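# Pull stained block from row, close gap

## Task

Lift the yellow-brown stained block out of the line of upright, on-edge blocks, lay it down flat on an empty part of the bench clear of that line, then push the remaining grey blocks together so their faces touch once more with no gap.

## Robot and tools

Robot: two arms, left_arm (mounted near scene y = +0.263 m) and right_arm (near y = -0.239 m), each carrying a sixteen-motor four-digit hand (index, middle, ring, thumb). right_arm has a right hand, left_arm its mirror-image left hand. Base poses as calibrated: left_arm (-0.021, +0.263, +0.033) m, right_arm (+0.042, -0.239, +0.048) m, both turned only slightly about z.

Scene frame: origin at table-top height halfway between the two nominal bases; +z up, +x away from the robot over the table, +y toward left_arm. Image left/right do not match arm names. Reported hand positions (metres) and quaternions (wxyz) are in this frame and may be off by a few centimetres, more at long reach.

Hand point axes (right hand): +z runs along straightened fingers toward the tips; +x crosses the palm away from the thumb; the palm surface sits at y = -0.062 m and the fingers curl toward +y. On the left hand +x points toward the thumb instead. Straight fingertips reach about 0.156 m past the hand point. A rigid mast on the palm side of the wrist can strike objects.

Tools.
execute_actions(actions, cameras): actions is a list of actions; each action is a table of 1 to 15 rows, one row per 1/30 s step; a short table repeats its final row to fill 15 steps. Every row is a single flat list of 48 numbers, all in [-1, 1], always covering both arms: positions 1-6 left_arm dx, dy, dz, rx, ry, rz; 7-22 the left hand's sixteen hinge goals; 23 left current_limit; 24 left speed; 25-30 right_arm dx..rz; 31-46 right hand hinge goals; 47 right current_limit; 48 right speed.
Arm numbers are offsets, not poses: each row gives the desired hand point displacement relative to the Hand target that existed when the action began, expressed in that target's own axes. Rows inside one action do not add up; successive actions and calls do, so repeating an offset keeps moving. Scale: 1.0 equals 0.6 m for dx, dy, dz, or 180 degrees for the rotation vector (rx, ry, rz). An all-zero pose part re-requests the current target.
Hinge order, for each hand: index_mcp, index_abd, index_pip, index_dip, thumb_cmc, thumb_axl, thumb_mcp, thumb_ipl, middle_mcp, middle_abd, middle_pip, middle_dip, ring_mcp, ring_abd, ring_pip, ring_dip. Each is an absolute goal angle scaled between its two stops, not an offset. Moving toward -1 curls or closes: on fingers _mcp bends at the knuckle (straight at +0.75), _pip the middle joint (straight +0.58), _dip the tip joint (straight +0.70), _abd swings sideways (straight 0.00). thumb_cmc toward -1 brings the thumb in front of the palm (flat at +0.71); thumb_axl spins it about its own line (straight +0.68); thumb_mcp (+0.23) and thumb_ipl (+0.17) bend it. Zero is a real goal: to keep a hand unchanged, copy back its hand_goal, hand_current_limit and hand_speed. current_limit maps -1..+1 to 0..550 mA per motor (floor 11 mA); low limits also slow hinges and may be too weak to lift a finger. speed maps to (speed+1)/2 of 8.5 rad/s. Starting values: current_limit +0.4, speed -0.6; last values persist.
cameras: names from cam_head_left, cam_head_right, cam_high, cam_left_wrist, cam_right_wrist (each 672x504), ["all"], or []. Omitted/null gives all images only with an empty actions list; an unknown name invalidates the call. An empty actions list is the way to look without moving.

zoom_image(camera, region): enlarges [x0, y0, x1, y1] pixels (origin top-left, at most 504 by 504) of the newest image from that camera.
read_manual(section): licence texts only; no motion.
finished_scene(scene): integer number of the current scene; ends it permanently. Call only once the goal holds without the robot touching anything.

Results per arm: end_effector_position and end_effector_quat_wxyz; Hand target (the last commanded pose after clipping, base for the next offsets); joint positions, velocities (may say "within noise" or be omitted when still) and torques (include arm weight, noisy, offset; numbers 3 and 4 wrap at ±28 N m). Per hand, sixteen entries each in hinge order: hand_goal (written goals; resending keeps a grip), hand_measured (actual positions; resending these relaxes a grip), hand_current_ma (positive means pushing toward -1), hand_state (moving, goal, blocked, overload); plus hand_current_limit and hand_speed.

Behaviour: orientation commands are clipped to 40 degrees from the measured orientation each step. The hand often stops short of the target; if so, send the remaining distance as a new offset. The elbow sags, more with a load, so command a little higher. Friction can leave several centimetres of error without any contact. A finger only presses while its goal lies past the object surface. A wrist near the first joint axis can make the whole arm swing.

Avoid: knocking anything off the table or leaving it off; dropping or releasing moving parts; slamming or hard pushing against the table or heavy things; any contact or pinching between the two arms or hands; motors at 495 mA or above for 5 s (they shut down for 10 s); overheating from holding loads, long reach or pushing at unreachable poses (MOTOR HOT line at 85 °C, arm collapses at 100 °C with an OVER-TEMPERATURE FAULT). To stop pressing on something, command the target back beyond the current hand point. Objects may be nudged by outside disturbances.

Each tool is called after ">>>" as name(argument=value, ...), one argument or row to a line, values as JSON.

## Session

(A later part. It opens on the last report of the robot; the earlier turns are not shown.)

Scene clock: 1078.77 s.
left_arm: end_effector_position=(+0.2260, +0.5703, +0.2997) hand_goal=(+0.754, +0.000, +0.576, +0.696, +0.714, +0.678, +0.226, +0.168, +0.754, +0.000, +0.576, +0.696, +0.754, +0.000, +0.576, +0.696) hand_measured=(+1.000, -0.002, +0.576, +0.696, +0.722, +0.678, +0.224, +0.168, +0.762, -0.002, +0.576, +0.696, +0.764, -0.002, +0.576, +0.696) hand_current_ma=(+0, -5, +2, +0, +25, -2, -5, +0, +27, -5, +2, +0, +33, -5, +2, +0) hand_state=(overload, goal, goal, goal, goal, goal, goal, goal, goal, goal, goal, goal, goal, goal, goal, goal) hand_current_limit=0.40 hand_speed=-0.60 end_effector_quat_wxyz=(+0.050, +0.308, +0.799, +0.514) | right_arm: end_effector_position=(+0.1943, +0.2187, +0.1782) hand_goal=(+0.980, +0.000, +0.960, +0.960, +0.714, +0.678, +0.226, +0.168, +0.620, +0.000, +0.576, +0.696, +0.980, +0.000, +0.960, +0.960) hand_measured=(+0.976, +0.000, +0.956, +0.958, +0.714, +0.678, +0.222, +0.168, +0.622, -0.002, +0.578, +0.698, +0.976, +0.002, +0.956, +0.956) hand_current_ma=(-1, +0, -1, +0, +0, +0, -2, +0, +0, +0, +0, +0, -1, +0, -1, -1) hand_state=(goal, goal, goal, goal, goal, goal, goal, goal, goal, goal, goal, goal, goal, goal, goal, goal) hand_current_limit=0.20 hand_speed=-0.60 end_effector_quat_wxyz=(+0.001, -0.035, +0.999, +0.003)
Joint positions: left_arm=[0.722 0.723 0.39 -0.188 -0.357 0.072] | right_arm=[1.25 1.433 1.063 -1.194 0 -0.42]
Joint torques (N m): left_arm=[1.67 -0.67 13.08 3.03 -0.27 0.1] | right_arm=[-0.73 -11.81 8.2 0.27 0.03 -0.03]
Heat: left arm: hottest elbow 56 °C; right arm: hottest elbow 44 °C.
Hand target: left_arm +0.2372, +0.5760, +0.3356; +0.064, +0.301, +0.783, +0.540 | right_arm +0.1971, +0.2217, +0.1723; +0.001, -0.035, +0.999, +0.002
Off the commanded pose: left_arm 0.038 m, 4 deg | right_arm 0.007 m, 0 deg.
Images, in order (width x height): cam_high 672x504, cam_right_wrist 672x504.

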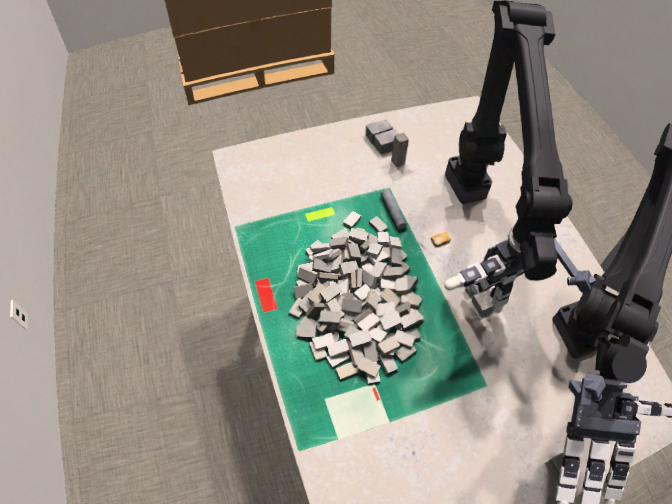

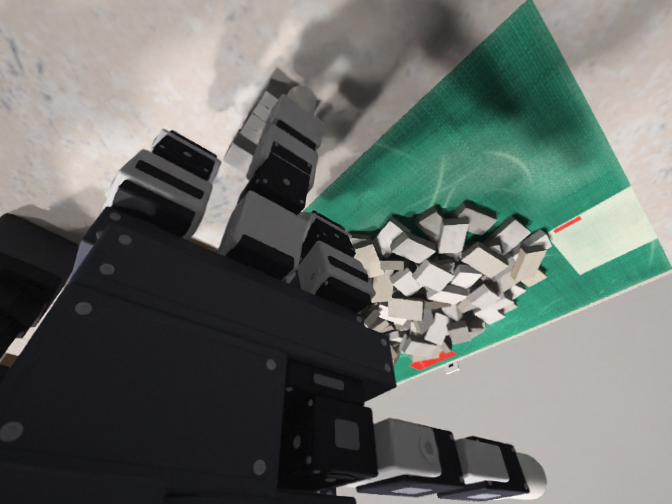

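>>> execute_actions(
  actions=[
    [[0,0,0,0,0,0,0.754,0,0.576,0.696,0.714,0.678,0.226,0.168,0.754,0,0.576,0.696,0.754,0,0.576,0.696,0.4,-0.6,0,0,0.063,0,0,0,0.98,0,0.96,0.96,0.714,0.678,0.226,0.168,0.62,0,0.576,0.696,0.98,0,0.96,0.96,0.2,-0.6]],
  ],
  cameras=["cam_right_wrist","cam_high","cam_head_left"],
)

>>> zoom_image(
  camera="cam_high",
  region=[450, 250, 530, 330],
)

>>> zoom_image(
  camera="cam_right_wrist",
  region=[200, 40, 360, 180],
)

Scene clock: 1090.00 s.
left_arm: end_effector_position=(+0.2260, +0.5703, +0.2997) hand_goal=(+0.754, +0.000, +0.576, +0.696, +0.714, +0.678, +0.226, +0.168, +0.754, +0.000, +0.576, +0.696, +0.754, +0.000, +0.576, +0.696) hand_measured=(+1.000, -0.002, +0.576, +0.696, +0.722, +0.678, +0.224, +0.168, +0.762, -0.002, +0.576, +0.696, +0.764, -0.002, +0.576, +0.696) hand_current_ma=(+0, -5, +2, +0, +25, -2, -5, +0, +27, -5, +2, +0, +33, -5, +2, +0) hand_state=(overload, goal, goal, goal, goal, goal, goal, goal, goal, goal, goal, goal, goal, goal, goal, goal) hand_current_limit=0.40 hand_speed=-0.60 end_effector_quat_wxyz=(+0.050, +0.308, +0.799, +0.514) | right_arm: end_effector_position=(+0.1940, +0.2179, +0.1362) hand_goal=(+0.980, +0.000, +0.960, +0.960, +0.714, +0.678, +0.226, +0.168, +0.620, +0.000, +0.576, +0.696, +0.980, +0.000, +0.960, +0.960) hand_measured=(+0.976, +0.000, +0.956, +0.958, +0.714, +0.678, +0.222, +0.168, +0.620, -0.002, +0.578, +0.698, +0.976, +0.002, +0.956, +0.956) hand_current_ma=(-1, +0, -1, +0, +0, +0, -2, +0, +0, +0, +0, +0, -1, +0, -1, -1) hand_state=(goal, goal, goal, goal, goal, goal, goal, goal, goal, goal, goal, goal, goal, goal, goal, goal) hand_current_limit=0.20 hand_speed=-0.60 end_effector_quat_wxyz=(+0.000, -0.035, +0.999, -0.001)
Joint positions: left_arm=[0.722 0.723 0.39 -0.188 -0.357 0.072] | right_arm=[1.25 1.484 0.999 -1.088 0 -0.42]
Joint torques (N m): left_arm=[1.79 -0.79 13.07 3.03 -0.27 0.1] | right_arm=[-0.91 -12.63 7.92 0.25 0.02 -0.03]
Heat: left arm: hottest elbow 57 °C; right arm: hottest elbow 44 °C.
Hand target: left_arm +0.2372, +0.5760, +0.3356; +0.064, +0.301, +0.783, +0.540 | right_arm +0.1971, +0.2218, +0.1345; +0.001, -0.035, +0.999, +0.002
Off the commanded pose: left_arm 0.038 m, 4 deg | right_arm 0.005 m, 0 deg.
Images, in order (width x height): cam_head_left 672x504, cam_high 672x504, cam_right_wrist 672x504.

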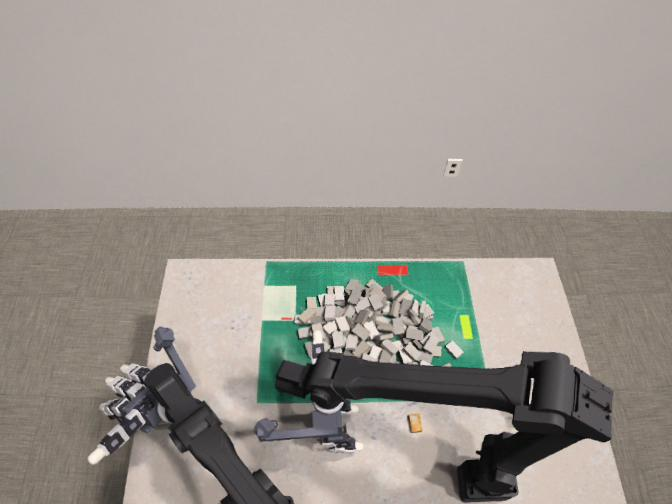

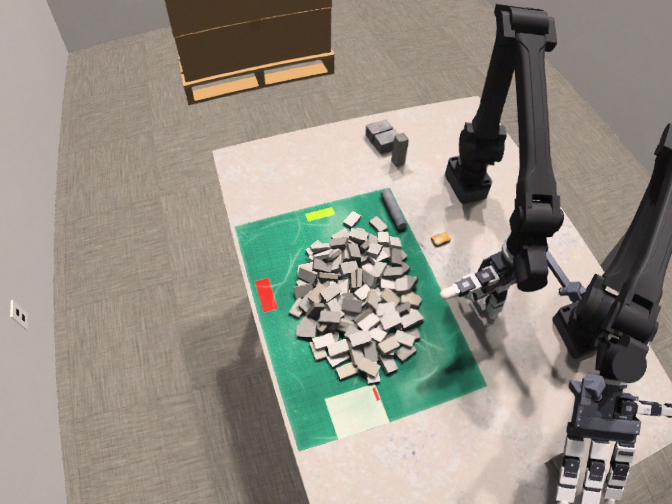

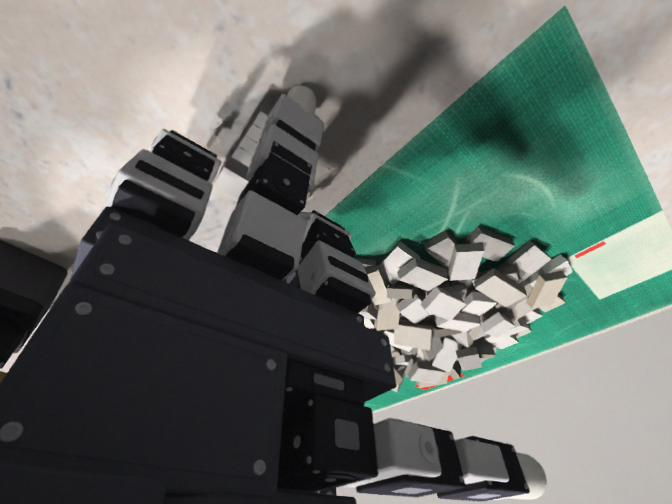

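Scaled by 6.300 from the camera's 672x504 image, which has a finer 960x720 frame.

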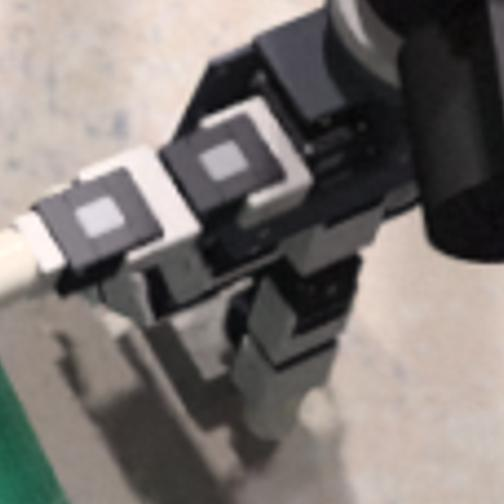

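Scaled by 3.150 from the camera's 672x504 image, which has a finer 960x720 frame.

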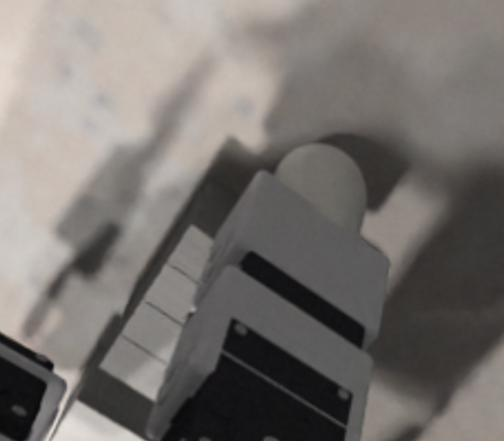

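>>> execute_actions(
  actions=[
    [[0,0,0,0,0,0,0.754,0,0.576,0.696,0.714,0.678,0.226,0.168,0.754,0,0.576,0.696,0.754,0,0.576,0.696,0.4,-0.6,0,0,0,0,0,0,0.98,0,0.96,0.96,0.714,0.678,0.226,0.168,0.69,0,0.576,0.696,0.98,0,0.96,0.96,0.2,-0.93]],
    [[0,0,0,0,0,0,0.754,0,0.576,0.696,0.714,0.678,0.226,0.168,0.754,0,0.576,0.696,0.754,0,0.576,0.696,0.4,-0.6,0,0,0,0,0,0,0.98,0,0.96,0.96,0.714,0.678,0.226,0.168,0.72,0,0.576,0.696,0.98,0,0.96,0.96,0.2,-0.95]],
  ],
  cameras=["cam_right_wrist","cam_head_left"],
)

>>> zoom_image(
  camera="cam_head_left",
  region=[305, 405, 385, 465],
)

>>> zoom_image(
  camera="cam_right_wrist",
  region=[200, 60, 340, 200],
)

Scene clock: 1100.73 s.
left_arm: end_effector_position=(+0.2260, +0.5703, +0.2997) hand_goal=(+0.754, +0.000, +0.576, +0.696, +0.714, +0.678, +0.226, +0.168, +0.754, +0.000, +0.576, +0.696, +0.754, +0.000, +0.576, +0.696) hand_measured=(+1.000, -0.002, +0.576, +0.696, +0.722, +0.678, +0.224, +0.168, +0.762, -0.002, +0.576, +0.696, +0.764, -0.002, +0.576, +0.696) hand_current_ma=(+0, -5, +2, +0, +25, -2, -5, +0, +27, -5, +2, +0, +33, -5, +2, +0) hand_state=(overload, goal, goal, goal, goal, goal, goal, goal, goal, goal, goal, goal, goal, goal, goal, goal) hand_current_limit=0.40 hand_speed=-0.60 end_effector_quat_wxyz=(+0.050, +0.308, +0.799, +0.514) | right_arm: end_effector_position=(+0.1945, +0.2194, +0.1368) hand_goal=(+0.980, +0.000, +0.960, +0.960, +0.714, +0.678, +0.226, +0.168, +0.720, +0.000, +0.576, +0.696, +0.980, +0.000, +0.960, +0.960) hand_measured=(+0.976, +0.000, +0.956, +0.958, +0.714, +0.678, +0.222, +0.168, +0.686, +0.000, +0.570, +0.696, +0.976, +0.002, +0.956, +0.956) hand_current_ma=(-1, +0, -1, +0, +0, +0, -2, +0, -36, +0, -2, +0, -1, +0, -1, -1) hand_state=(goal, goal, goal, goal, goal, goal, goal, goal, blocked, goal, goal, goal, goal, goal, goal, goal) hand_current_limit=0.20 hand_speed=-0.95 end_effector_quat_wxyz=(+0.001, -0.035, +0.999, +0.002)
Joint positions: left_arm=[0.722 0.723 0.39 -0.188 -0.357 0.072] | right_arm=[1.25 1.484 0.999 -1.082 0 -0.42]
Joint torques (N m): left_arm=[1.73 -0.85 13.05 3.03 -0.27 0.1] | right_arm=[-0.73 -12.63 7.99 -0.01 0.02 -0.03]
Heat: left arm: hottest elbow 58 °C; right arm: hottest elbow 43 °C.
Hand target: left_arm +0.2372, +0.5760, +0.3356; +0.064, +0.301, +0.783, +0.540 | right_arm +0.1971, +0.2218, +0.1345; +0.001, -0.035, +0.999, +0.002
Off the commanded pose: left_arm 0.038 m, 4 deg | right_arm 0.004 m, 0 deg.
Images, in order (width x height): cam_head_left 672x504, cam_right_wrist 672x504.

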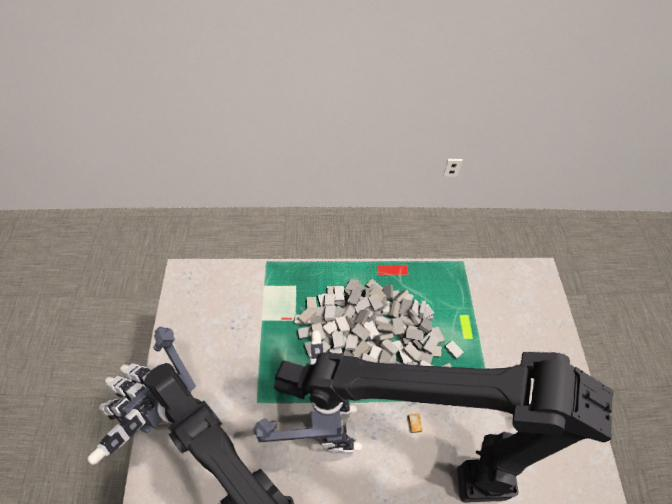

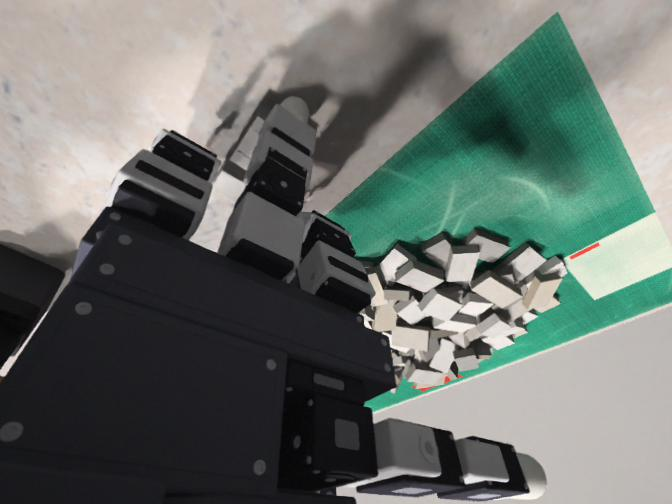

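Scaled by 6.300 from the camera's 672x504 image, which has a finer 960x720 frame.

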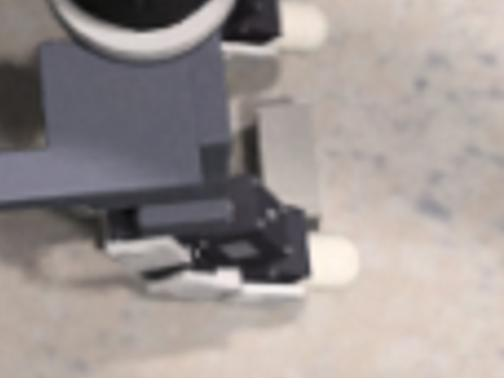

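Scaled by 3.600 from the camera's 672x504 image, which has a finer 960x720 frame.

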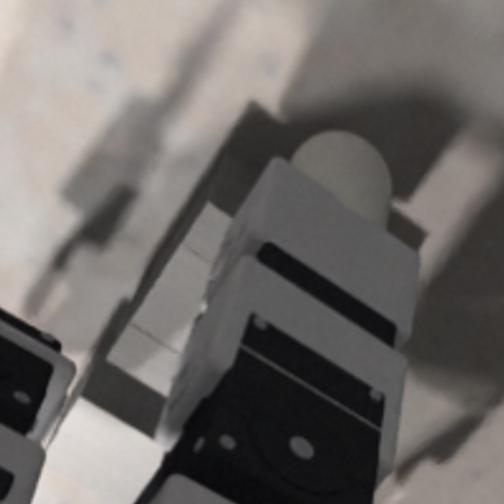

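>>> execute_actions(
  actions=[
    [[0,0,0,0,0,0,0.754,0,0.576,0.696,0.714,0.678,0.226,0.168,0.754,0,0.576,0.696,0.754,0,0.576,0.696,0.4,-0.6,0,0,0,0,0,0,0.98,0,0.96,0.96,0.714,0.678,0.226,0.168,0.52,0,0.576,0.696,0.98,0,0.96,0.96,0.2,-0.8]],
    [[0,0,0,0,0,0,0.754,0,0.576,0.696,0.714,0.678,0.226,0.168,0.754,0,0.576,0.696,0.754,0,0.576,0.696,0.4,-0.6,0,0,0.005,0,0,0,0.98,0,0.96,0.96,0.714,0.678,0.226,0.168,0.52,0,0.576,0.94,0.98,0,0.96,0.96,0.2,-0.8]],
  ],
  cameras=["cam_right_wrist"],
)

>>> zoom_image(
  camera="cam_right_wrist",
  region=[200, 60, 340, 200],
)

Scene clock: 1118.00 s.
left_arm: end_effector_position=(+0.2260, +0.5703, +0.2997) hand_goal=(+0.754, +0.000, +0.576, +0.696, +0.714, +0.678, +0.226, +0.168, +0.754, +0.000, +0.576, +0.696, +0.754, +0.000, +0.576, +0.696) hand_measured=(+1.000, -0.002, +0.576, +0.696, +0.722, +0.678, +0.224, +0.168, +0.762, -0.002, +0.576, +0.696, +0.764, -0.002, +0.576, +0.696) hand_current_ma=(+0, -5, +2, +0, +25, -2, -5, +0, +27, -5, +2, +0, +33, -5, +2, +0) hand_state=(overload, goal, goal, goal, goal, goal, goal, goal, goal, goal, goal, goal, goal, goal, goal, goal) hand_current_limit=0.40 hand_speed=-0.60 end_effector_quat_wxyz=(+0.050, +0.308, +0.799, +0.514) | right_arm: end_effector_position=(+0.1945, +0.2194, +0.1368) hand_goal=(+0.980, +0.000, +0.960, +0.960, +0.714, +0.678, +0.226, +0.168, +0.520, +0.000, +0.576, +0.940, +0.980, +0.000, +0.960, +0.960) hand_measured=(+0.976, +0.000, +0.956, +0.958, +0.714, +0.678, +0.222, +0.168, +0.524, +0.000, +0.574, +0.938, +0.976, +0.002, +0.956, +0.956) hand_current_ma=(-1, +0, -1, +0, +0, +0, -2, +0, +1, +0, +0, +0, -1, +0, -1, -1) hand_state=(goal, goal, goal, goal, goal, goal, goal, goal, goal, goal, goal, goal, goal, goal, goal, goal) hand_current_limit=0.20 hand_speed=-0.80 end_effector_quat_wxyz=(+0.001, -0.035, +0.999, +0.002)
Joint positions: left_arm=[0.722 0.723 0.39 -0.188 -0.357 0.072] | right_arm=[1.25 1.484 0.999 -1.082 0 -0.42]
Joint torques (N m): left_arm=[1.79 -0.79 13.05 3.04 -0.27 0.11] | right_arm=[-0.91 -12.34 7.65 0.28 0.02 -0.04]
Heat: left arm: hottest elbow 59 °C; right arm: hottest elbow 43 °C.
Hand target: left_arm +0.2372, +0.5760, +0.3356; +0.064, +0.301, +0.783, +0.540 | right_arm +0.1971, +0.2218, +0.1315; +0.001, -0.035, +0.999, +0.002
Off the commanded pose: left_arm 0.038 m, 4 deg | right_arm 0.006 m, 0 deg.
Images, in order (width x height): cam_right_wrist 672x504.

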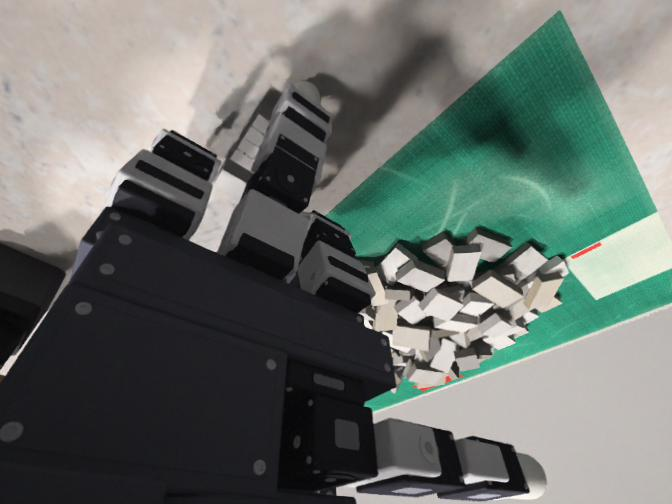

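Scaled by 3.600 from the camera's 672x504 image, which has a finer 960x720 frame.

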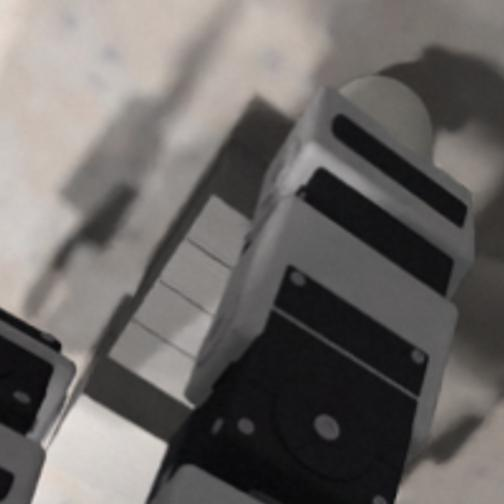

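>>> execute_actions(
  actions=[
    [[0,0,0,0,0,0,0.754,0,0.576,0.696,0.714,0.678,0.226,0.168,0.754,0,0.576,0.696,0.754,0,0.576,0.696,0.4,-0.6,0,0,0.005,0,0,0,0.98,0,0.96,0.96,0.714,0.678,0.226,0.168,0.54,0,0.576,0.94,0.98,0,0.96,0.96,0.2,-0.8]],
  ],
)

Scene clock: 1122.40 s.
left_arm: end_effector_position=(+0.2260, +0.5703, +0.2997) hand_goal=(+0.754, +0.000, +0.576, +0.696, +0.714, +0.678, +0.226, +0.168, +0.754, +0.000, +0.576, +0.696, +0.754, +0.000, +0.576, +0.696) hand_measured=(+1.000, -0.002, +0.576, +0.696, +0.722, +0.678, +0.224, +0.168, +0.762, -0.002, +0.576, +0.696, +0.764, -0.002, +0.576, +0.696) hand_current_ma=(+0, -5, +2, +0, +25, -2, -5, +0, +27, -5, +2, +0, +33, -5, +2, +0) hand_state=(overload, goal, goal, goal, goal, goal, goal, goal, goal, goal, goal, goal, goal, goal, goal, goal) hand_current_limit=0.40 hand_speed=-0.60 end_effector_quat_wxyz=(+0.050, +0.308, +0.799, +0.514) | right_arm: end_effector_position=(+0.1953, +0.2216, +0.1376) hand_goal=(+0.980, +0.000, +0.960, +0.960, +0.714, +0.678, +0.226, +0.168, +0.540, +0.000, +0.576, +0.940, +0.980, +0.000, +0.960, +0.960) hand_measured=(+0.976, +0.000, +0.956, +0.958, +0.714, +0.678, +0.222, +0.168, +0.538, +0.000, +0.574, +0.938, +0.976, +0.002, +0.956, +0.956) hand_current_ma=(-1, +0, -1, +0, +0, +0, -2, +0, +0, +0, +0, +0, -1, +0, -1, -1) hand_state=(goal, goal, goal, goal, goal, goal, goal, goal, goal, goal, goal, goal, goal, goal, goal, goal) hand_current_limit=0.20 hand_speed=-0.80 end_effector_quat_wxyz=(+0.002, -0.035, +0.999, +0.006)
Joint positions: left_arm=[0.722 0.723 0.39 -0.188 -0.357 0.072] | right_arm=[1.25 1.484 0.999 -1.072 0 -0.42]
Joint torques (N m): left_arm=[1.79 -0.79 13.05 3.03 -0.27 0.11] | right_arm=[-0.91 -11.87 7.31 0.31 0.02 -0.04]
Heat: left arm: hottest elbow 59 °C; right arm: hottest elbow 43 °C.
Hand target: left_arm +0.2372, +0.5760, +0.3356; +0.064, +0.301, +0.783, +0.540 | right_arm +0.1971, +0.2218, +0.1285; +0.001, -0.035, +0.999, +0.002
Off the commanded pose: left_arm 0.038 m, 4 deg | right_arm 0.009 m, 1 deg.

>>> execute_actions(
  actions=[
    [[0,0,0,0,0,0,0.754,0,0.576,0.696,0.714,0.678,0.226,0.168,0.754,0,0.576,0.696,0.754,0,0.576,0.696,0.4,-0.6,0,0,0,0,0,0,0.98,0,0.96,0.96,0.714,0.678,0.226,0.168,0.62,0,0.576,0.94,0.98,0,0.96,0.96,0.2,-0.9]],
    [[0,0,0,0,0,0,0.754,0,0.576,0.696,0.714,0.678,0.226,0.168,0.754,0,0.576,0.696,0.754,0,0.576,0.696,0.4,-0.6,0,0,0,0,0,0,0.98,0,0.96,0.96,0.714,0.678,0.226,0.168,0.66,0,0.576,0.94,0.98,0,0.96,0.96,0.2,-0.95]],
  ],
  cameras=["cam_right_wrist"],
)

>>> zoom_image(
  camera="cam_right_wrist",
  region=[200, 60, 340, 200],
)

Scene clock: 1139.23 s.
left_arm: end_effector_position=(+0.2260, +0.5703, +0.2997) hand_goal=(+0.754, +0.000, +0.576, +0.696, +0.714, +0.678, +0.226, +0.168, +0.754, +0.000, +0.576, +0.696, +0.754, +0.000, +0.576, +0.696) hand_measured=(+1.000, -0.002, +0.576, +0.696, +0.722, +0.678, +0.224, +0.168, +0.762, -0.002, +0.576, +0.696, +0.764, -0.002, +0.576, +0.696) hand_current_ma=(+0, -5, +2, +0, +25, -2, -5, +0, +27, -5, +2, +0, +33, -5, +2, +0) hand_state=(overload, goal, goal, goal, goal, goal, goal, goal, goal, goal, goal, goal, goal, goal, goal, goal) hand_current_limit=0.40 hand_speed=-0.60 end_effector_quat_wxyz=(+0.050, +0.308, +0.799, +0.514) | right_arm: end_effector_position=(+0.1956, +0.2224, +0.1380) hand_goal=(+0.980, +0.000, +0.960, +0.960, +0.714, +0.678, +0.226, +0.168, +0.660, +0.000, +0.576, +0.940, +0.980, +0.000, +0.960, +0.960) hand_measured=(+0.976, +0.000, +0.956, +0.958, +0.714, +0.678, +0.222, +0.168, +0.638, +0.000, +0.572, +0.938, +0.976, +0.002, +0.956, +0.956) hand_current_ma=(-1, +0, -1, +0, +0, +0, -2, +0, -17, +0, -1, +0, -1, +0, -1, -1) hand_state=(goal, goal, goal, goal, goal, goal, goal, goal, blocked, goal, goal, goal, goal, goal, goal, goal) hand_current_limit=0.20 hand_speed=-0.95 end_effector_quat_wxyz=(+0.003, -0.035, +0.999, +0.008)
Joint positions: left_arm=[0.722 0.723 0.39 -0.188 -0.357 0.072] | right_arm=[1.25 1.484 0.999 -1.069 0 -0.42]
Joint torques (N m): left_arm=[1.67 -0.85 13.05 3 -0.28 0.11] | right_arm=[-0.79 -12.04 7.3 0.21 0.02 -0.04]
Heat: left arm: hottest elbow 60 °C; right arm: hottest elbow 42 °C.
Hand target: left_arm +0.2372, +0.5760, +0.3356; +0.064, +0.301, +0.783, +0.540 | right_arm +0.1971, +0.2219, +0.1285; +0.001, -0.035, +0.999, +0.002
Off the commanded pose: left_arm 0.038 m, 4 deg | right_arm 0.010 m, 1 deg.
Images, in order (width x height): cam_right_wrist 672x504.

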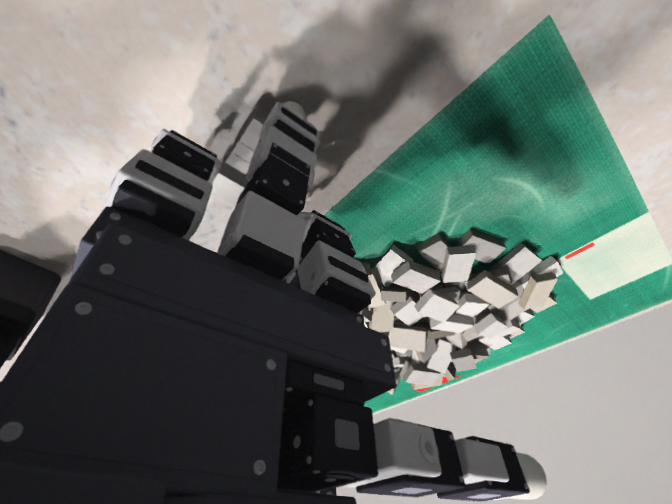

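Scaled by 3.600 from the camera's 672x504 image, which has a finer 960x720 frame.

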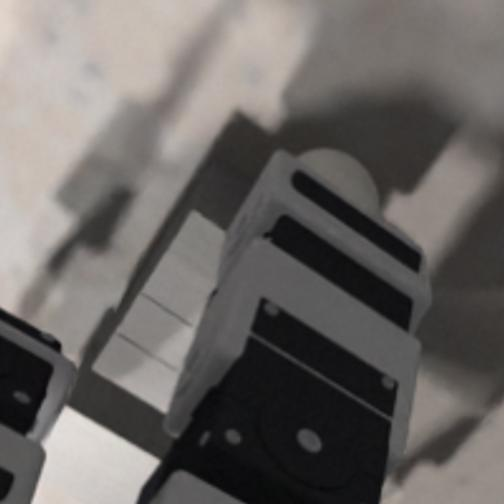

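>>> execute_actions(
  actions=[
    [[0,0,0,0,0,0,0.754,0,0.576,0.696,0.714,0.678,0.226,0.168,0.754,0,0.576,0.696,0.754,0,0.576,0.696,0.4,-0.6,0,0,0,0,0,0,0.98,0,0.96,0.96,0.714,0.678,0.226,0.168,0.7,0,0.576,0.94,0.98,0,0.96,0.96,0.2,-0.95]],
  ],
  cameras=["cam_right_wrist"],
)

>>> zoom_image(
  camera="cam_right_wrist",
  region=[200, 60, 340, 200],
)

Scene clock: 1145.97 s.
left_arm: end_effector_position=(+0.2260, +0.5703, +0.2997) hand_goal=(+0.754, +0.000, +0.576, +0.696, +0.714, +0.678, +0.226, +0.168, +0.754, +0.000, +0.576, +0.696, +0.754, +0.000, +0.576, +0.696) hand_measured=(+1.000, -0.002, +0.576, +0.696, +0.722, +0.678, +0.224, +0.168, +0.762, -0.002, +0.576, +0.696, +0.764, -0.002, +0.576, +0.696) hand_current_ma=(+0, -5, +2, +0, +25, -2, -5, +0, +27, -5, +2, +0, +33, -5, +2, +0) hand_state=(overload, goal, goal, goal, goal, goal, goal, goal, goal, goal, goal, goal, goal, goal, goal, goal) hand_current_limit=0.40 hand_speed=-0.60 end_effector_quat_wxyz=(+0.050, +0.308, +0.799, +0.514) | right_arm: end_effector_position=(+0.1958, +0.2234, +0.1383) hand_goal=(+0.980, +0.000, +0.960, +0.960, +0.714, +0.678, +0.226, +0.168, +0.700, +0.000, +0.576, +0.940, +0.980, +0.000, +0.960, +0.960) hand_measured=(+0.976, +0.000, +0.956, +0.958, +0.714, +0.678, +0.222, +0.168, +0.656, -0.004, +0.566, +0.936, +0.976, +0.002, +0.956, +0.956) hand_current_ma=(-1, +0, -1, +0, +0, +0, -2, +0, -56, +0, -4, -1, -1, +0, -1, -1) hand_state=(goal, goal, goal, goal, goal, goal, goal, goal, blocked, goal, goal, goal, goal, goal, goal, goal) hand_current_limit=0.20 hand_speed=-0.95 end_effector_quat_wxyz=(+0.003, -0.035, +0.999, +0.010)
Joint positions: left_arm=[0.722 0.723 0.39 -0.188 -0.357 0.072] | right_arm=[1.25 1.484 0.999 -1.065 -0.001 -0.42]
Joint torques (N m): left_arm=[1.67 -0.73 13.07 3 -0.27 0.11] | right_arm=[-0.85 -11.93 7.34 0.09 0.08 -0.03]
Heat: left arm: hottest elbow 60 °C; right arm: hottest elbow 42 °C.
Hand target: left_arm +0.2372, +0.5760, +0.3356; +0.064, +0.301, +0.783, +0.540 | right_arm +0.1971, +0.2218, +0.1285; +0.001, -0.035, +0.999, +0.002
Off the commanded pose: left_arm 0.038 m, 4 deg | right_arm 0.010 m, 1 deg.
Images, in order (width x height): cam_right_wrist 672x504.

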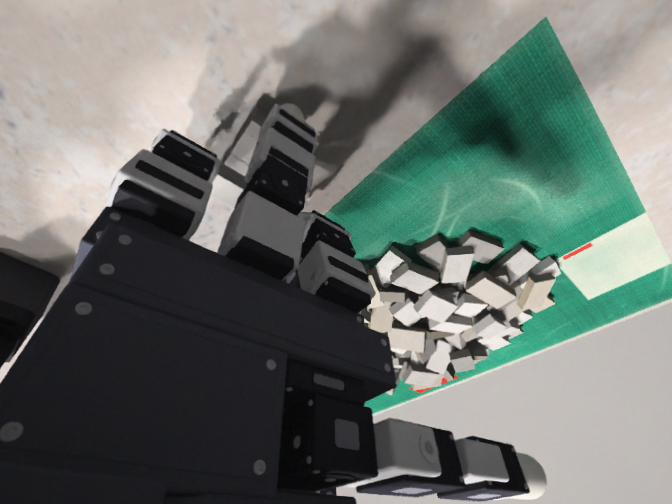

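Scaled by 3.600 from the camera's 672x504 image, which has a finer 960x720 frame.

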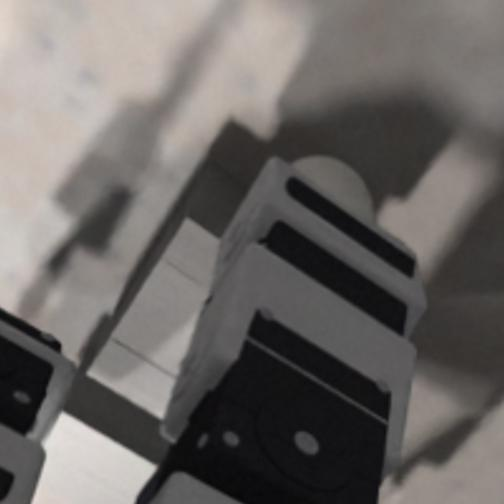

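>>> execute_actions(
  actions=[
    [[0,0,0,0,0,0,0.754,0,0.576,0.696,0.714,0.678,0.226,0.168,0.754,0,0.576,0.696,0.754,0,0.576,0.696,0.4,-0.6,0,0,0,0,0,0,0.98,0,0.96,0.96,0.714,0.678,0.226,0.168,0.74,0,0.576,0.94,0.98,0,0.96,0.96,0.2,-0.95]],
  ],
  cameras=["cam_right_wrist","cam_high"],
)

>>> zoom_image(
  camera="cam_right_wrist",
  region=[210, 90, 290, 170],
)

>>> zoom_image(
  camera="cam_high",
  region=[450, 250, 530, 330],
)

Scene clock: 1156.90 s.
left_arm: end_effector_position=(+0.2260, +0.5703, +0.2997) hand_goal=(+0.754, +0.000, +0.576, +0.696, +0.714, +0.678, +0.226, +0.168, +0.754, +0.000, +0.576, +0.696, +0.754, +0.000, +0.576, +0.696) hand_measured=(+1.000, -0.002, +0.576, +0.696, +0.722, +0.678, +0.224, +0.168, +0.762, -0.002, +0.576, +0.696, +0.764, -0.002, +0.576, +0.696) hand_current_ma=(+0, -5, +2, +0, +25, -2, -5, +0, +27, -5, +2, +0, +33, -5, +2, +0) hand_state=(overload, goal, goal, goal, goal, goal, goal, goal, goal, goal, goal, goal, goal, goal, goal, goal) hand_current_limit=0.40 hand_speed=-0.60 end_effector_quat_wxyz=(+0.050, +0.308, +0.799, +0.514) | right_arm: end_effector_position=(+0.1956, +0.2239, +0.1385) hand_goal=(+0.980, +0.000, +0.960, +0.960, +0.714, +0.678, +0.226, +0.168, +0.740, +0.000, +0.576, +0.940, +0.980, +0.000, +0.960, +0.960) hand_measured=(+0.976, +0.000, +0.956, +0.958, +0.714, +0.678, +0.222, +0.168, +0.680, -0.006, +0.560, +0.932, +0.976, +0.002, +0.956, +0.956) hand_current_ma=(-1, +0, -1, +0, +0, +0, -2, +0, -94, -1, -8, -2, -1, +0, -1, -1) hand_state=(goal, goal, goal, goal, goal, goal, goal, goal, blocked, goal, goal, goal, goal, goal, goal, goal) hand_current_limit=0.20 hand_speed=-0.95 end_effector_quat_wxyz=(+0.003, -0.035, +0.999, +0.011)
Joint positions: left_arm=[0.722 0.723 0.39 -0.188 -0.357 0.072] | right_arm=[1.25 1.484 0.999 -1.063 -0.003 -0.42]
Joint torques (N m): left_arm=[1.73 -0.79 13.05 3.04 -0.27 0.11] | right_arm=[-0.79 -12.04 7.34 -0.01 0.14 -0.03]
Heat: left arm: hottest elbow 60 °C; right arm: hottest elbow 42 °C.
Hand target: left_arm +0.2372, +0.5760, +0.3356; +0.064, +0.301, +0.783, +0.540 | right_arm +0.1971, +0.2218, +0.1285; +0.001, -0.035, +0.999, +0.002
Off the commanded pose: left_arm 0.038 m, 4 deg | right_arm 0.010 m, 1 deg.
Images, in order (width x height): cam_high 672x504, cam_right_wrist 672x504.

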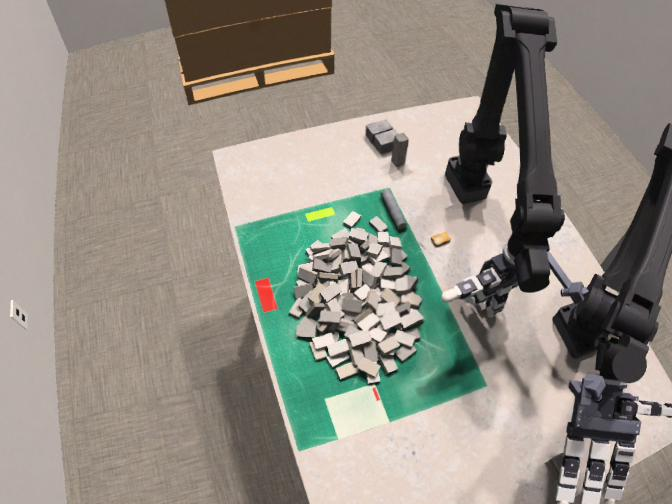

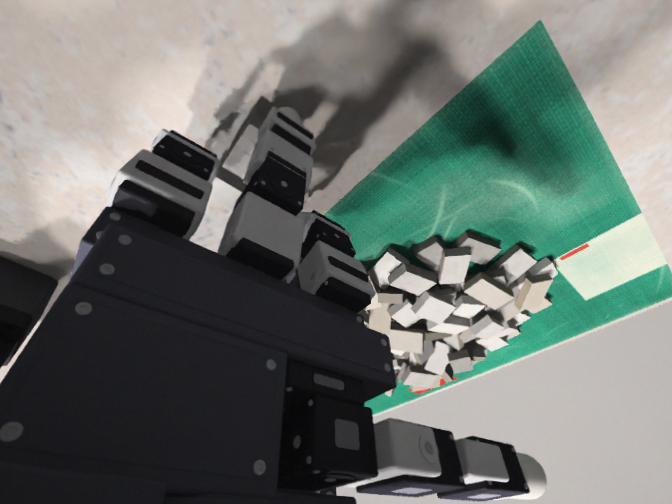

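Scaled by 6.300 from the camera's 672x504 image, which has a finer 960x720 frame.

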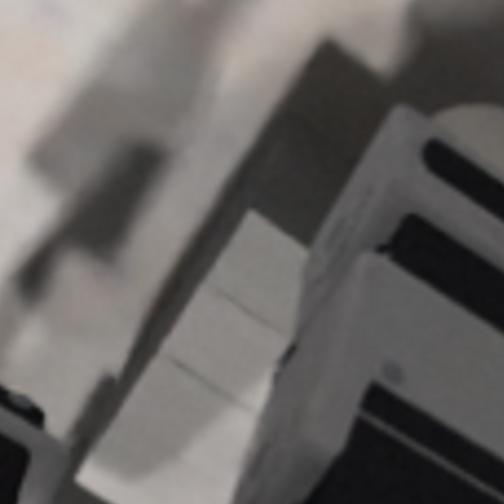

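Scaled by 6.300 from the camera's 672x504 image, which has a finer 960x720 frame.

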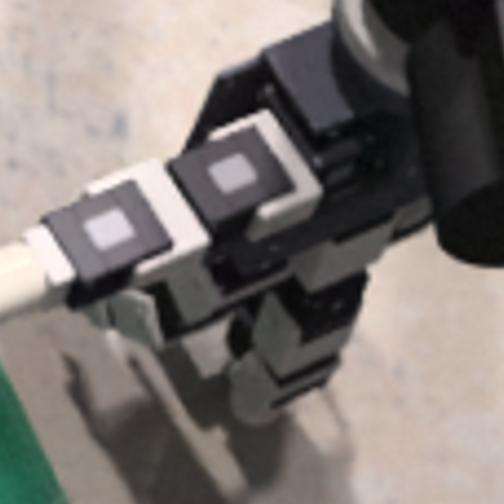

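>>> execute_actions(
  actions=[
    [[0,0,0,0,0,0,0.754,0,0.576,0.696,0.714,0.678,0.226,0.168,0.754,0,0.576,0.696,0.754,0,0.576,0.696,0.4,-0.6,0,0,0,0,0,0,0.98,0,0.96,0.96,0.714,0.678,0.226,0.168,0.76,0,0.576,0.94,0.98,0,0.96,0.96,0.2,-0.95]],
  ],
  cameras=["cam_right_wrist"],
)

>>> zoom_image(
  camera="cam_right_wrist",
  region=[190, 90, 290, 190],
)

Scene clock: 1171.57 s.
left_arm: end_effector_position=(+0.2260, +0.5703, +0.2997) hand_goal=(+0.754, +0.000, +0.576, +0.696, +0.714, +0.678, +0.226, +0.168, +0.754, +0.000, +0.576, +0.696, +0.754, +0.000, +0.576, +0.696) hand_measured=(+1.000, -0.002, +0.576, +0.696, +0.722, +0.678, +0.224, +0.168, +0.762, -0.002, +0.576, +0.696, +0.764, -0.002, +0.576, +0.696) hand_current_ma=(+0, -5, +2, +0, +25, -2, -5, +0, +27, -5, +2, +0, +33, -5, +2, +0) hand_state=(overload, goal, goal, goal, goal, goal, goal, goal, goal, goal, goal, goal, goal, goal, goal, goal) hand_current_limit=0.40 hand_speed=-0.60 end_effector_quat_wxyz=(+0.050, +0.308, +0.799, +0.514) | right_arm: end_effector_position=(+0.1956, +0.2244, +0.1387) hand_goal=(+0.980, +0.000, +0.960, +0.960, +0.714, +0.678, +0.226, +0.168, +0.760, +0.000, +0.576, +0.940, +0.980, +0.000, +0.960, +0.960) hand_measured=(+0.976, +0.000, +0.956, +0.958, +0.714, +0.678, +0.222, +0.168, +0.690, -0.006, +0.558, +0.930, +0.976, +0.002, +0.956, +0.956) hand_current_ma=(-1, +0, -1, +0, +0, +0, -2, +0, -127, -1, -12, -4, -1, +0, -1, -1) hand_state=(goal, goal, goal, goal, goal, goal, goal, goal, blocked, goal, goal, goal, goal, goal, goal, goal) hand_current_limit=0.20 hand_speed=-0.95 end_effector_quat_wxyz=(+0.003, -0.035, +0.999, +0.012)
Joint positions: left_arm=[0.722 0.723 0.39 -0.188 -0.357 0.072] | right_arm=[1.25 1.484 0.999 -1.061 -0.004 -0.42]
Joint torques (N m): left_arm=[1.61 -0.73 13.08 3.03 -0.27 0.11] | right_arm=[-0.85 -12.1 7.31 -0.08 0.16 -0.03]
Heat: left arm: hottest elbow 61 °C; right arm: hottest elbow 42 °C.
Hand target: left_arm +0.2372, +0.5760, +0.3356; +0.064, +0.301, +0.783, +0.540 | right_arm +0.1971, +0.2219, +0.1285; +0.001, -0.035, +0.999, +0.002
Off the commanded pose: left_arm 0.038 m, 4 deg | right_arm 0.011 m, 1 deg.
Images, in order (width x height): cam_right_wrist 672x504.

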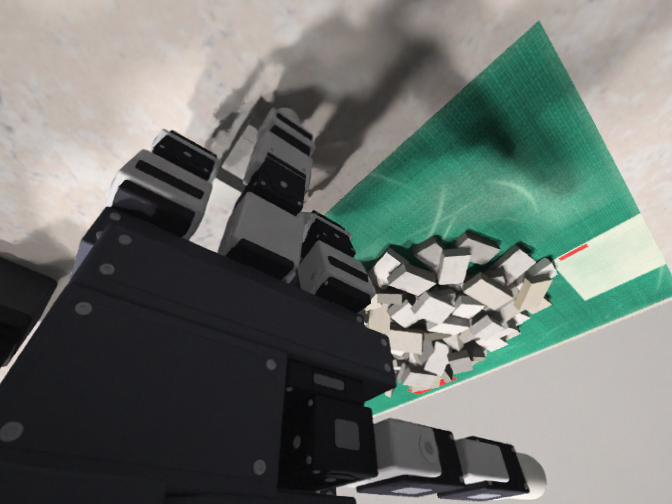

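Scaled by 5.040 from the camera's 672x504 image, which has a finer 960x720 frame.

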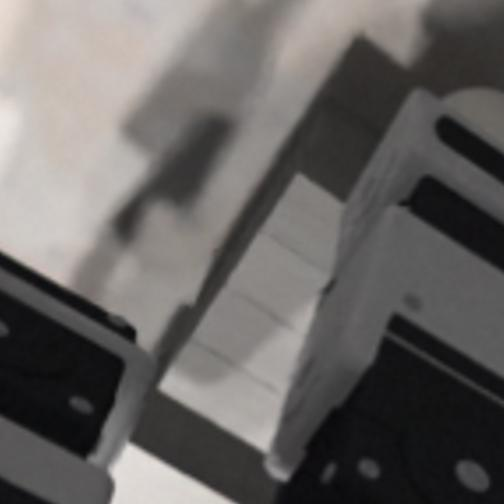

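>>> execute_actions(
  actions=[
    [[0,0,0,0,0,0,0.754,0,0.576,0.696,0.714,0.678,0.226,0.168,0.754,0,0.576,0.696,0.754,0,0.576,0.696,0.4,-0.6,0,0,0,0,0,0,0.98,0,0.96,0.96,0.714,0.678,0.226,0.168,0.79,0,0.576,0.94,0.98,0,0.96,0.96,0.2,-0.95]],
  ],
  cameras=["cam_right_wrist"],
)

>>> zoom_image(
  camera="cam_right_wrist",
  region=[190, 90, 290, 190],
)

Scene clock: 1199.27 s.
left_arm: end_effector_position=(+0.2260, +0.5703, +0.2997) hand_goal=(+0.754, +0.000, +0.576, +0.696, +0.714, +0.678, +0.226, +0.168, +0.754, +0.000, +0.576, +0.696, +0.754, +0.000, +0.576, +0.696) hand_measured=(+1.000, -0.002, +0.576, +0.696, +0.722, +0.678, +0.224, +0.168, +0.762, -0.002, +0.576, +0.696, +0.764, -0.002, +0.576, +0.696) hand_current_ma=(+0, -5, +2, +0, +25, -2, -5, +0, +27, -5, +2, +0, +33, -5, +2, +0) hand_state=(overload, goal, goal, goal, goal, goal, goal, goal, goal, goal, goal, goal, goal, goal, goal, goal) hand_current_limit=0.40 hand_speed=-0.60 end_effector_quat_wxyz=(+0.050, +0.308, +0.799, +0.514) | right_arm: end_effector_position=(+0.1957, +0.2250, +0.1389) hand_goal=(+0.980, +0.000, +0.960, +0.960, +0.714, +0.678, +0.226, +0.168, +0.790, +0.000, +0.576, +0.940, +0.980, +0.000, +0.960, +0.960) hand_measured=(+0.976, +0.000, +0.956, +0.958, +0.714, +0.678, +0.222, +0.168, +0.704, -0.006, +0.552, +0.928, +0.976, +0.002, +0.956, +0.956) hand_current_ma=(-1, +0, -1, +0, +0, +0, -2, +0, -180, -1, -18, -6, -1, +0, -1, -1) hand_state=(goal, goal, goal, goal, goal, goal, goal, goal, blocked, goal, blocked, goal, goal, goal, goal, goal) hand_current_limit=0.20 hand_speed=-0.95 end_effector_quat_wxyz=(+0.003, -0.035, +0.999, +0.013)
Joint positions: left_arm=[0.722 0.723 0.39 -0.188 -0.357 0.072] | right_arm=[1.25 1.484 0.999 -1.059 -0.005 -0.42]
Joint torques (N m): left_arm=[1.73 -0.79 13.04 3.02 -0.27 0.1] | right_arm=[-0.67 -12.04 7.34 -0.14 0.2 -0.02]
Heat: left arm: hottest elbow 61 °C; right arm: hottest elbow 42 °C.
Hand target: left_arm +0.2372, +0.5760, +0.3356; +0.064, +0.301, +0.783, +0.540 | right_arm +0.1971, +0.2218, +0.1285; +0.001, -0.035, +0.999, +0.002
Off the commanded pose: left_arm 0.038 m, 4 deg | right_arm 0.011 m, 1 deg.
Images, in order (width x height): cam_right_wrist 672x504.

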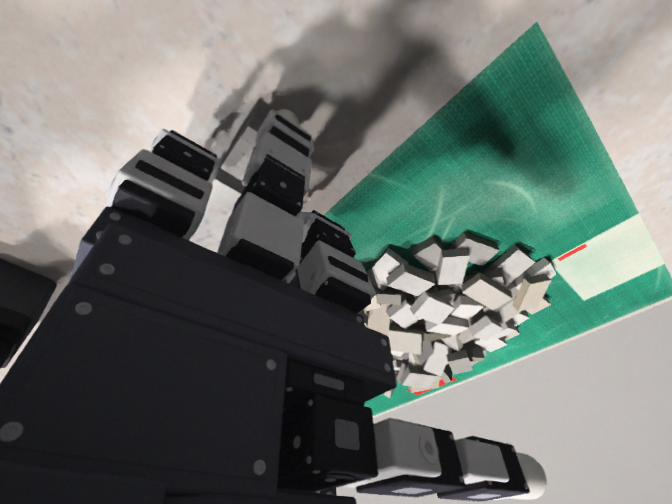

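Scaled by 5.040 from the camera's 672x504 image, which has a finer 960x720 frame.

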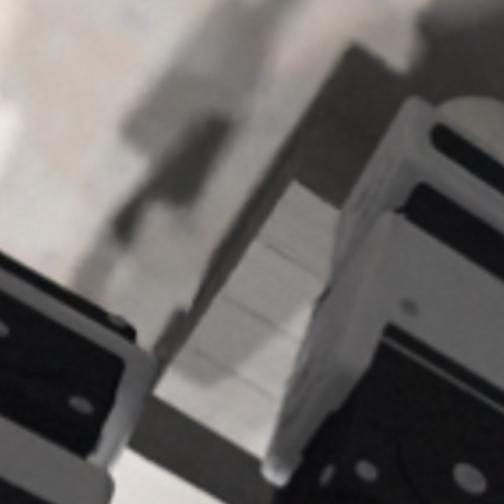

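>>> execute_actions(
  actions=[
    [[0,0,0,0,0,0,0.754,0,0.576,0.696,0.714,0.678,0.226,0.168,0.754,0,0.576,0.696,0.754,0,0.576,0.696,0.4,-0.6,0,-0.007,-0.005,0,0,0,0.98,0,0.96,0.96,0.714,0.678,0.226,0.168,0.79,0,0.576,0.94,0.98,0,0.96,0.96,0.2,-0.95]],
  ],
  cameras=["cam_right_wrist"],
)

>>> zoom_image(
  camera="cam_right_wrist",
  region=[190, 90, 290, 190],
)

Scene clock: 1210.60 s.
left_arm: end_effector_position=(+0.2260, +0.5703, +0.2997) hand_goal=(+0.754, +0.000, +0.576, +0.696, +0.714, +0.678, +0.226, +0.168, +0.754, +0.000, +0.576, +0.696, +0.754, +0.000, +0.576, +0.696) hand_measured=(+1.000, -0.002, +0.576, +0.696, +0.722, +0.678, +0.224, +0.168, +0.762, -0.002, +0.576, +0.696, +0.764, -0.002, +0.576, +0.696) hand_current_ma=(+0, -5, +2, +0, +25, -2, -5, +0, +27, -5, +2, +0, +33, -5, +2, +0) hand_state=(overload, goal, goal, goal, goal, goal, goal, goal, goal, goal, goal, goal, goal, goal, goal, goal) hand_current_limit=0.40 hand_speed=-0.60 end_effector_quat_wxyz=(+0.050, +0.308, +0.799, +0.514) | right_arm: end_effector_position=(+0.1957, +0.2250, +0.1389) hand_goal=(+0.980, +0.000, +0.960, +0.960, +0.714, +0.678, +0.226, +0.168, +0.790, +0.000, +0.576, +0.940, +0.980, +0.000, +0.960, +0.960) hand_measured=(+0.976, +0.000, +0.956, +0.958, +0.714, +0.678, +0.222, +0.168, +0.704, -0.006, +0.552, +0.928, +0.976, +0.002, +0.956, +0.956) hand_current_ma=(-1, +0, -1, +0, +0, +0, -2, +0, -180, -1, -18, -6, -1, +0, -1, -1) hand_state=(goal, goal, goal, goal, goal, goal, goal, goal, blocked, goal, blocked, goal, goal, goal, goal, goal) hand_current_limit=0.20 hand_speed=-0.95 end_effector_quat_wxyz=(+0.003, -0.035, +0.999, +0.013)
Joint positions: left_arm=[0.722 0.723 0.39 -0.188 -0.357 0.072] | right_arm=[1.25 1.484 0.999 -1.059 -0.005 -0.42]
Joint torques (N m): left_arm=[1.67 -0.79 13.08 3.02 -0.26 0.1] | right_arm=[-1.2 -13.33 6.87 -0.4 0.18 -0.09]
Heat: left arm: hottest elbow 61 °C; right arm: hottest elbow 42 °C.
Hand target: left_arm +0.2372, +0.5760, +0.3356; +0.064, +0.301, +0.783, +0.540 | right_arm +0.1974, +0.2176, +0.1314; +0.001, -0.035, +0.999, +0.002
Off the commanded pose: left_arm 0.038 m, 4 deg | right_arm 0.011 m, 1 deg.
Images, in order (width x height): cam_right_wrist 672x504.

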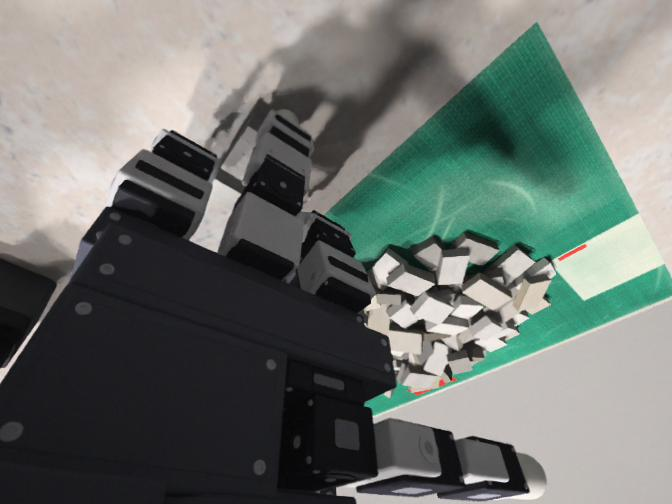

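Scaled by 5.040 from the camera's 672x504 image, which has a finer 960x720 frame.

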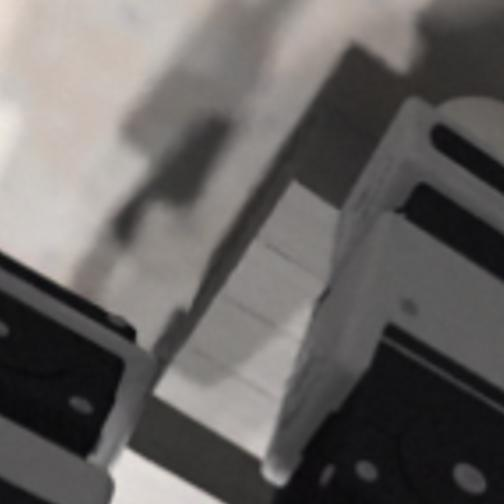

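>>> execute_actions(
  actions=[
    [[0,0,0,0,0,0,0.754,0,0.576,0.696,0.714,0.678,0.226,0.168,0.754,0,0.576,0.696,0.754,0,0.576,0.696,0.4,-0.6,0,0,0,0,0,0,0.98,0,0.96,0.96,0.714,0.678,0.226,0.168,0.82,0,0.576,0.94,0.98,0,0.96,0.96,0.4,-0.95]],
  ],
  cameras=["cam_right_wrist"],
)

>>> zoom_image(
  camera="cam_right_wrist",
  region=[190, 90, 290, 190],
)

Scene clock: 1223.40 s.
left_arm: end_effector_position=(+0.2260, +0.5703, +0.2997) hand_goal=(+0.754, +0.000, +0.576, +0.696, +0.714, +0.678, +0.226, +0.168, +0.754, +0.000, +0.576, +0.696, +0.754, +0.000, +0.576, +0.696) hand_measured=(+1.000, -0.002, +0.576, +0.696, +0.722, +0.678, +0.224, +0.168, +0.762, -0.002, +0.576, +0.696, +0.764, -0.002, +0.576, +0.696) hand_current_ma=(+0, -5, +2, +0, +25, -2, -5, +0, +27, -5, +2, +0, +33, -5, +2, +0) hand_state=(overload, goal, goal, goal, goal, goal, goal, goal, goal, goal, goal, goal, goal, goal, goal, goal) hand_current_limit=0.40 hand_speed=-0.60 end_effector_quat_wxyz=(+0.050, +0.308, +0.799, +0.514) | right_arm: end_effector_position=(+0.1956, +0.2250, +0.1389) hand_goal=(+0.980, +0.000, +0.960, +0.960, +0.714, +0.678, +0.226, +0.168, +0.820, +0.000, +0.576, +0.940, +0.980, +0.000, +0.960, +0.960) hand_measured=(+0.976, +0.000, +0.956, +0.958, +0.714, +0.678, +0.222, +0.168, +0.738, -0.002, +0.550, +0.926, +0.976, +0.002, +0.956, +0.956) hand_current_ma=(-1, +0, -1, +0, +0, +0, -2, +0, -163, +0, -22, -7, -1, +0, -1, -1) hand_state=(goal, goal, goal, goal, goal, goal, goal, goal, blocked, goal, blocked, goal, goal, goal, goal, goal) hand_current_limit=0.40 hand_speed=-0.95 end_effector_quat_wxyz=(+0.003, -0.035, +0.999, +0.013)
Joint positions: left_arm=[0.722 0.723 0.39 -0.188 -0.357 0.072] | right_arm=[1.25 1.484 0.999 -1.059 -0.005 -0.42]
Joint torques (N m): left_arm=[1.67 -0.79 13.07 3.03 -0.28 0.11] | right_arm=[-1.2 -13.04 6.86 -0.42 0.19 -0.08]
Heat: left arm: hottest elbow 62 °C; right arm: hottest elbow 42 °C.
Hand target: left_arm +0.2372, +0.5760, +0.3356; +0.064, +0.301, +0.783, +0.540 | right_arm +0.1974, +0.2176, +0.1314; +0.001, -0.035, +0.999, +0.002
Off the commanded pose: left_arm 0.038 m, 4 deg | right_arm 0.011 m, 1 deg.
Images, in order (width x height): cam_right_wrist 672x504.

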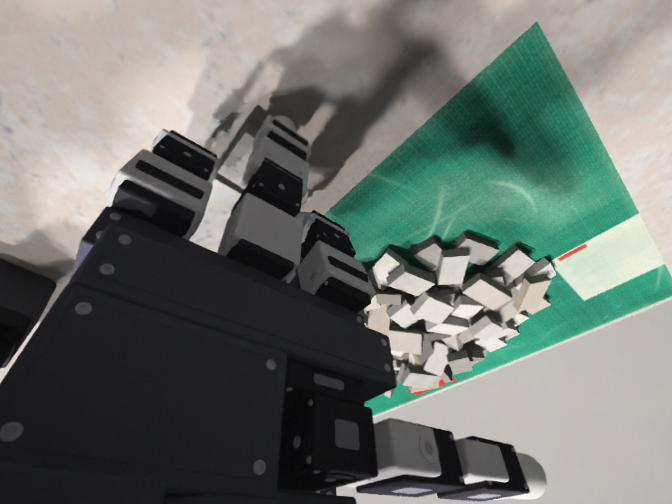

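Scaled by 5.040 from the camera's 672x504 image, which has a finer 960x720 frame.

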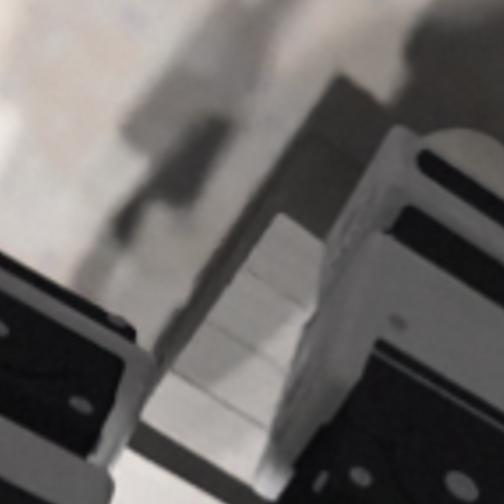

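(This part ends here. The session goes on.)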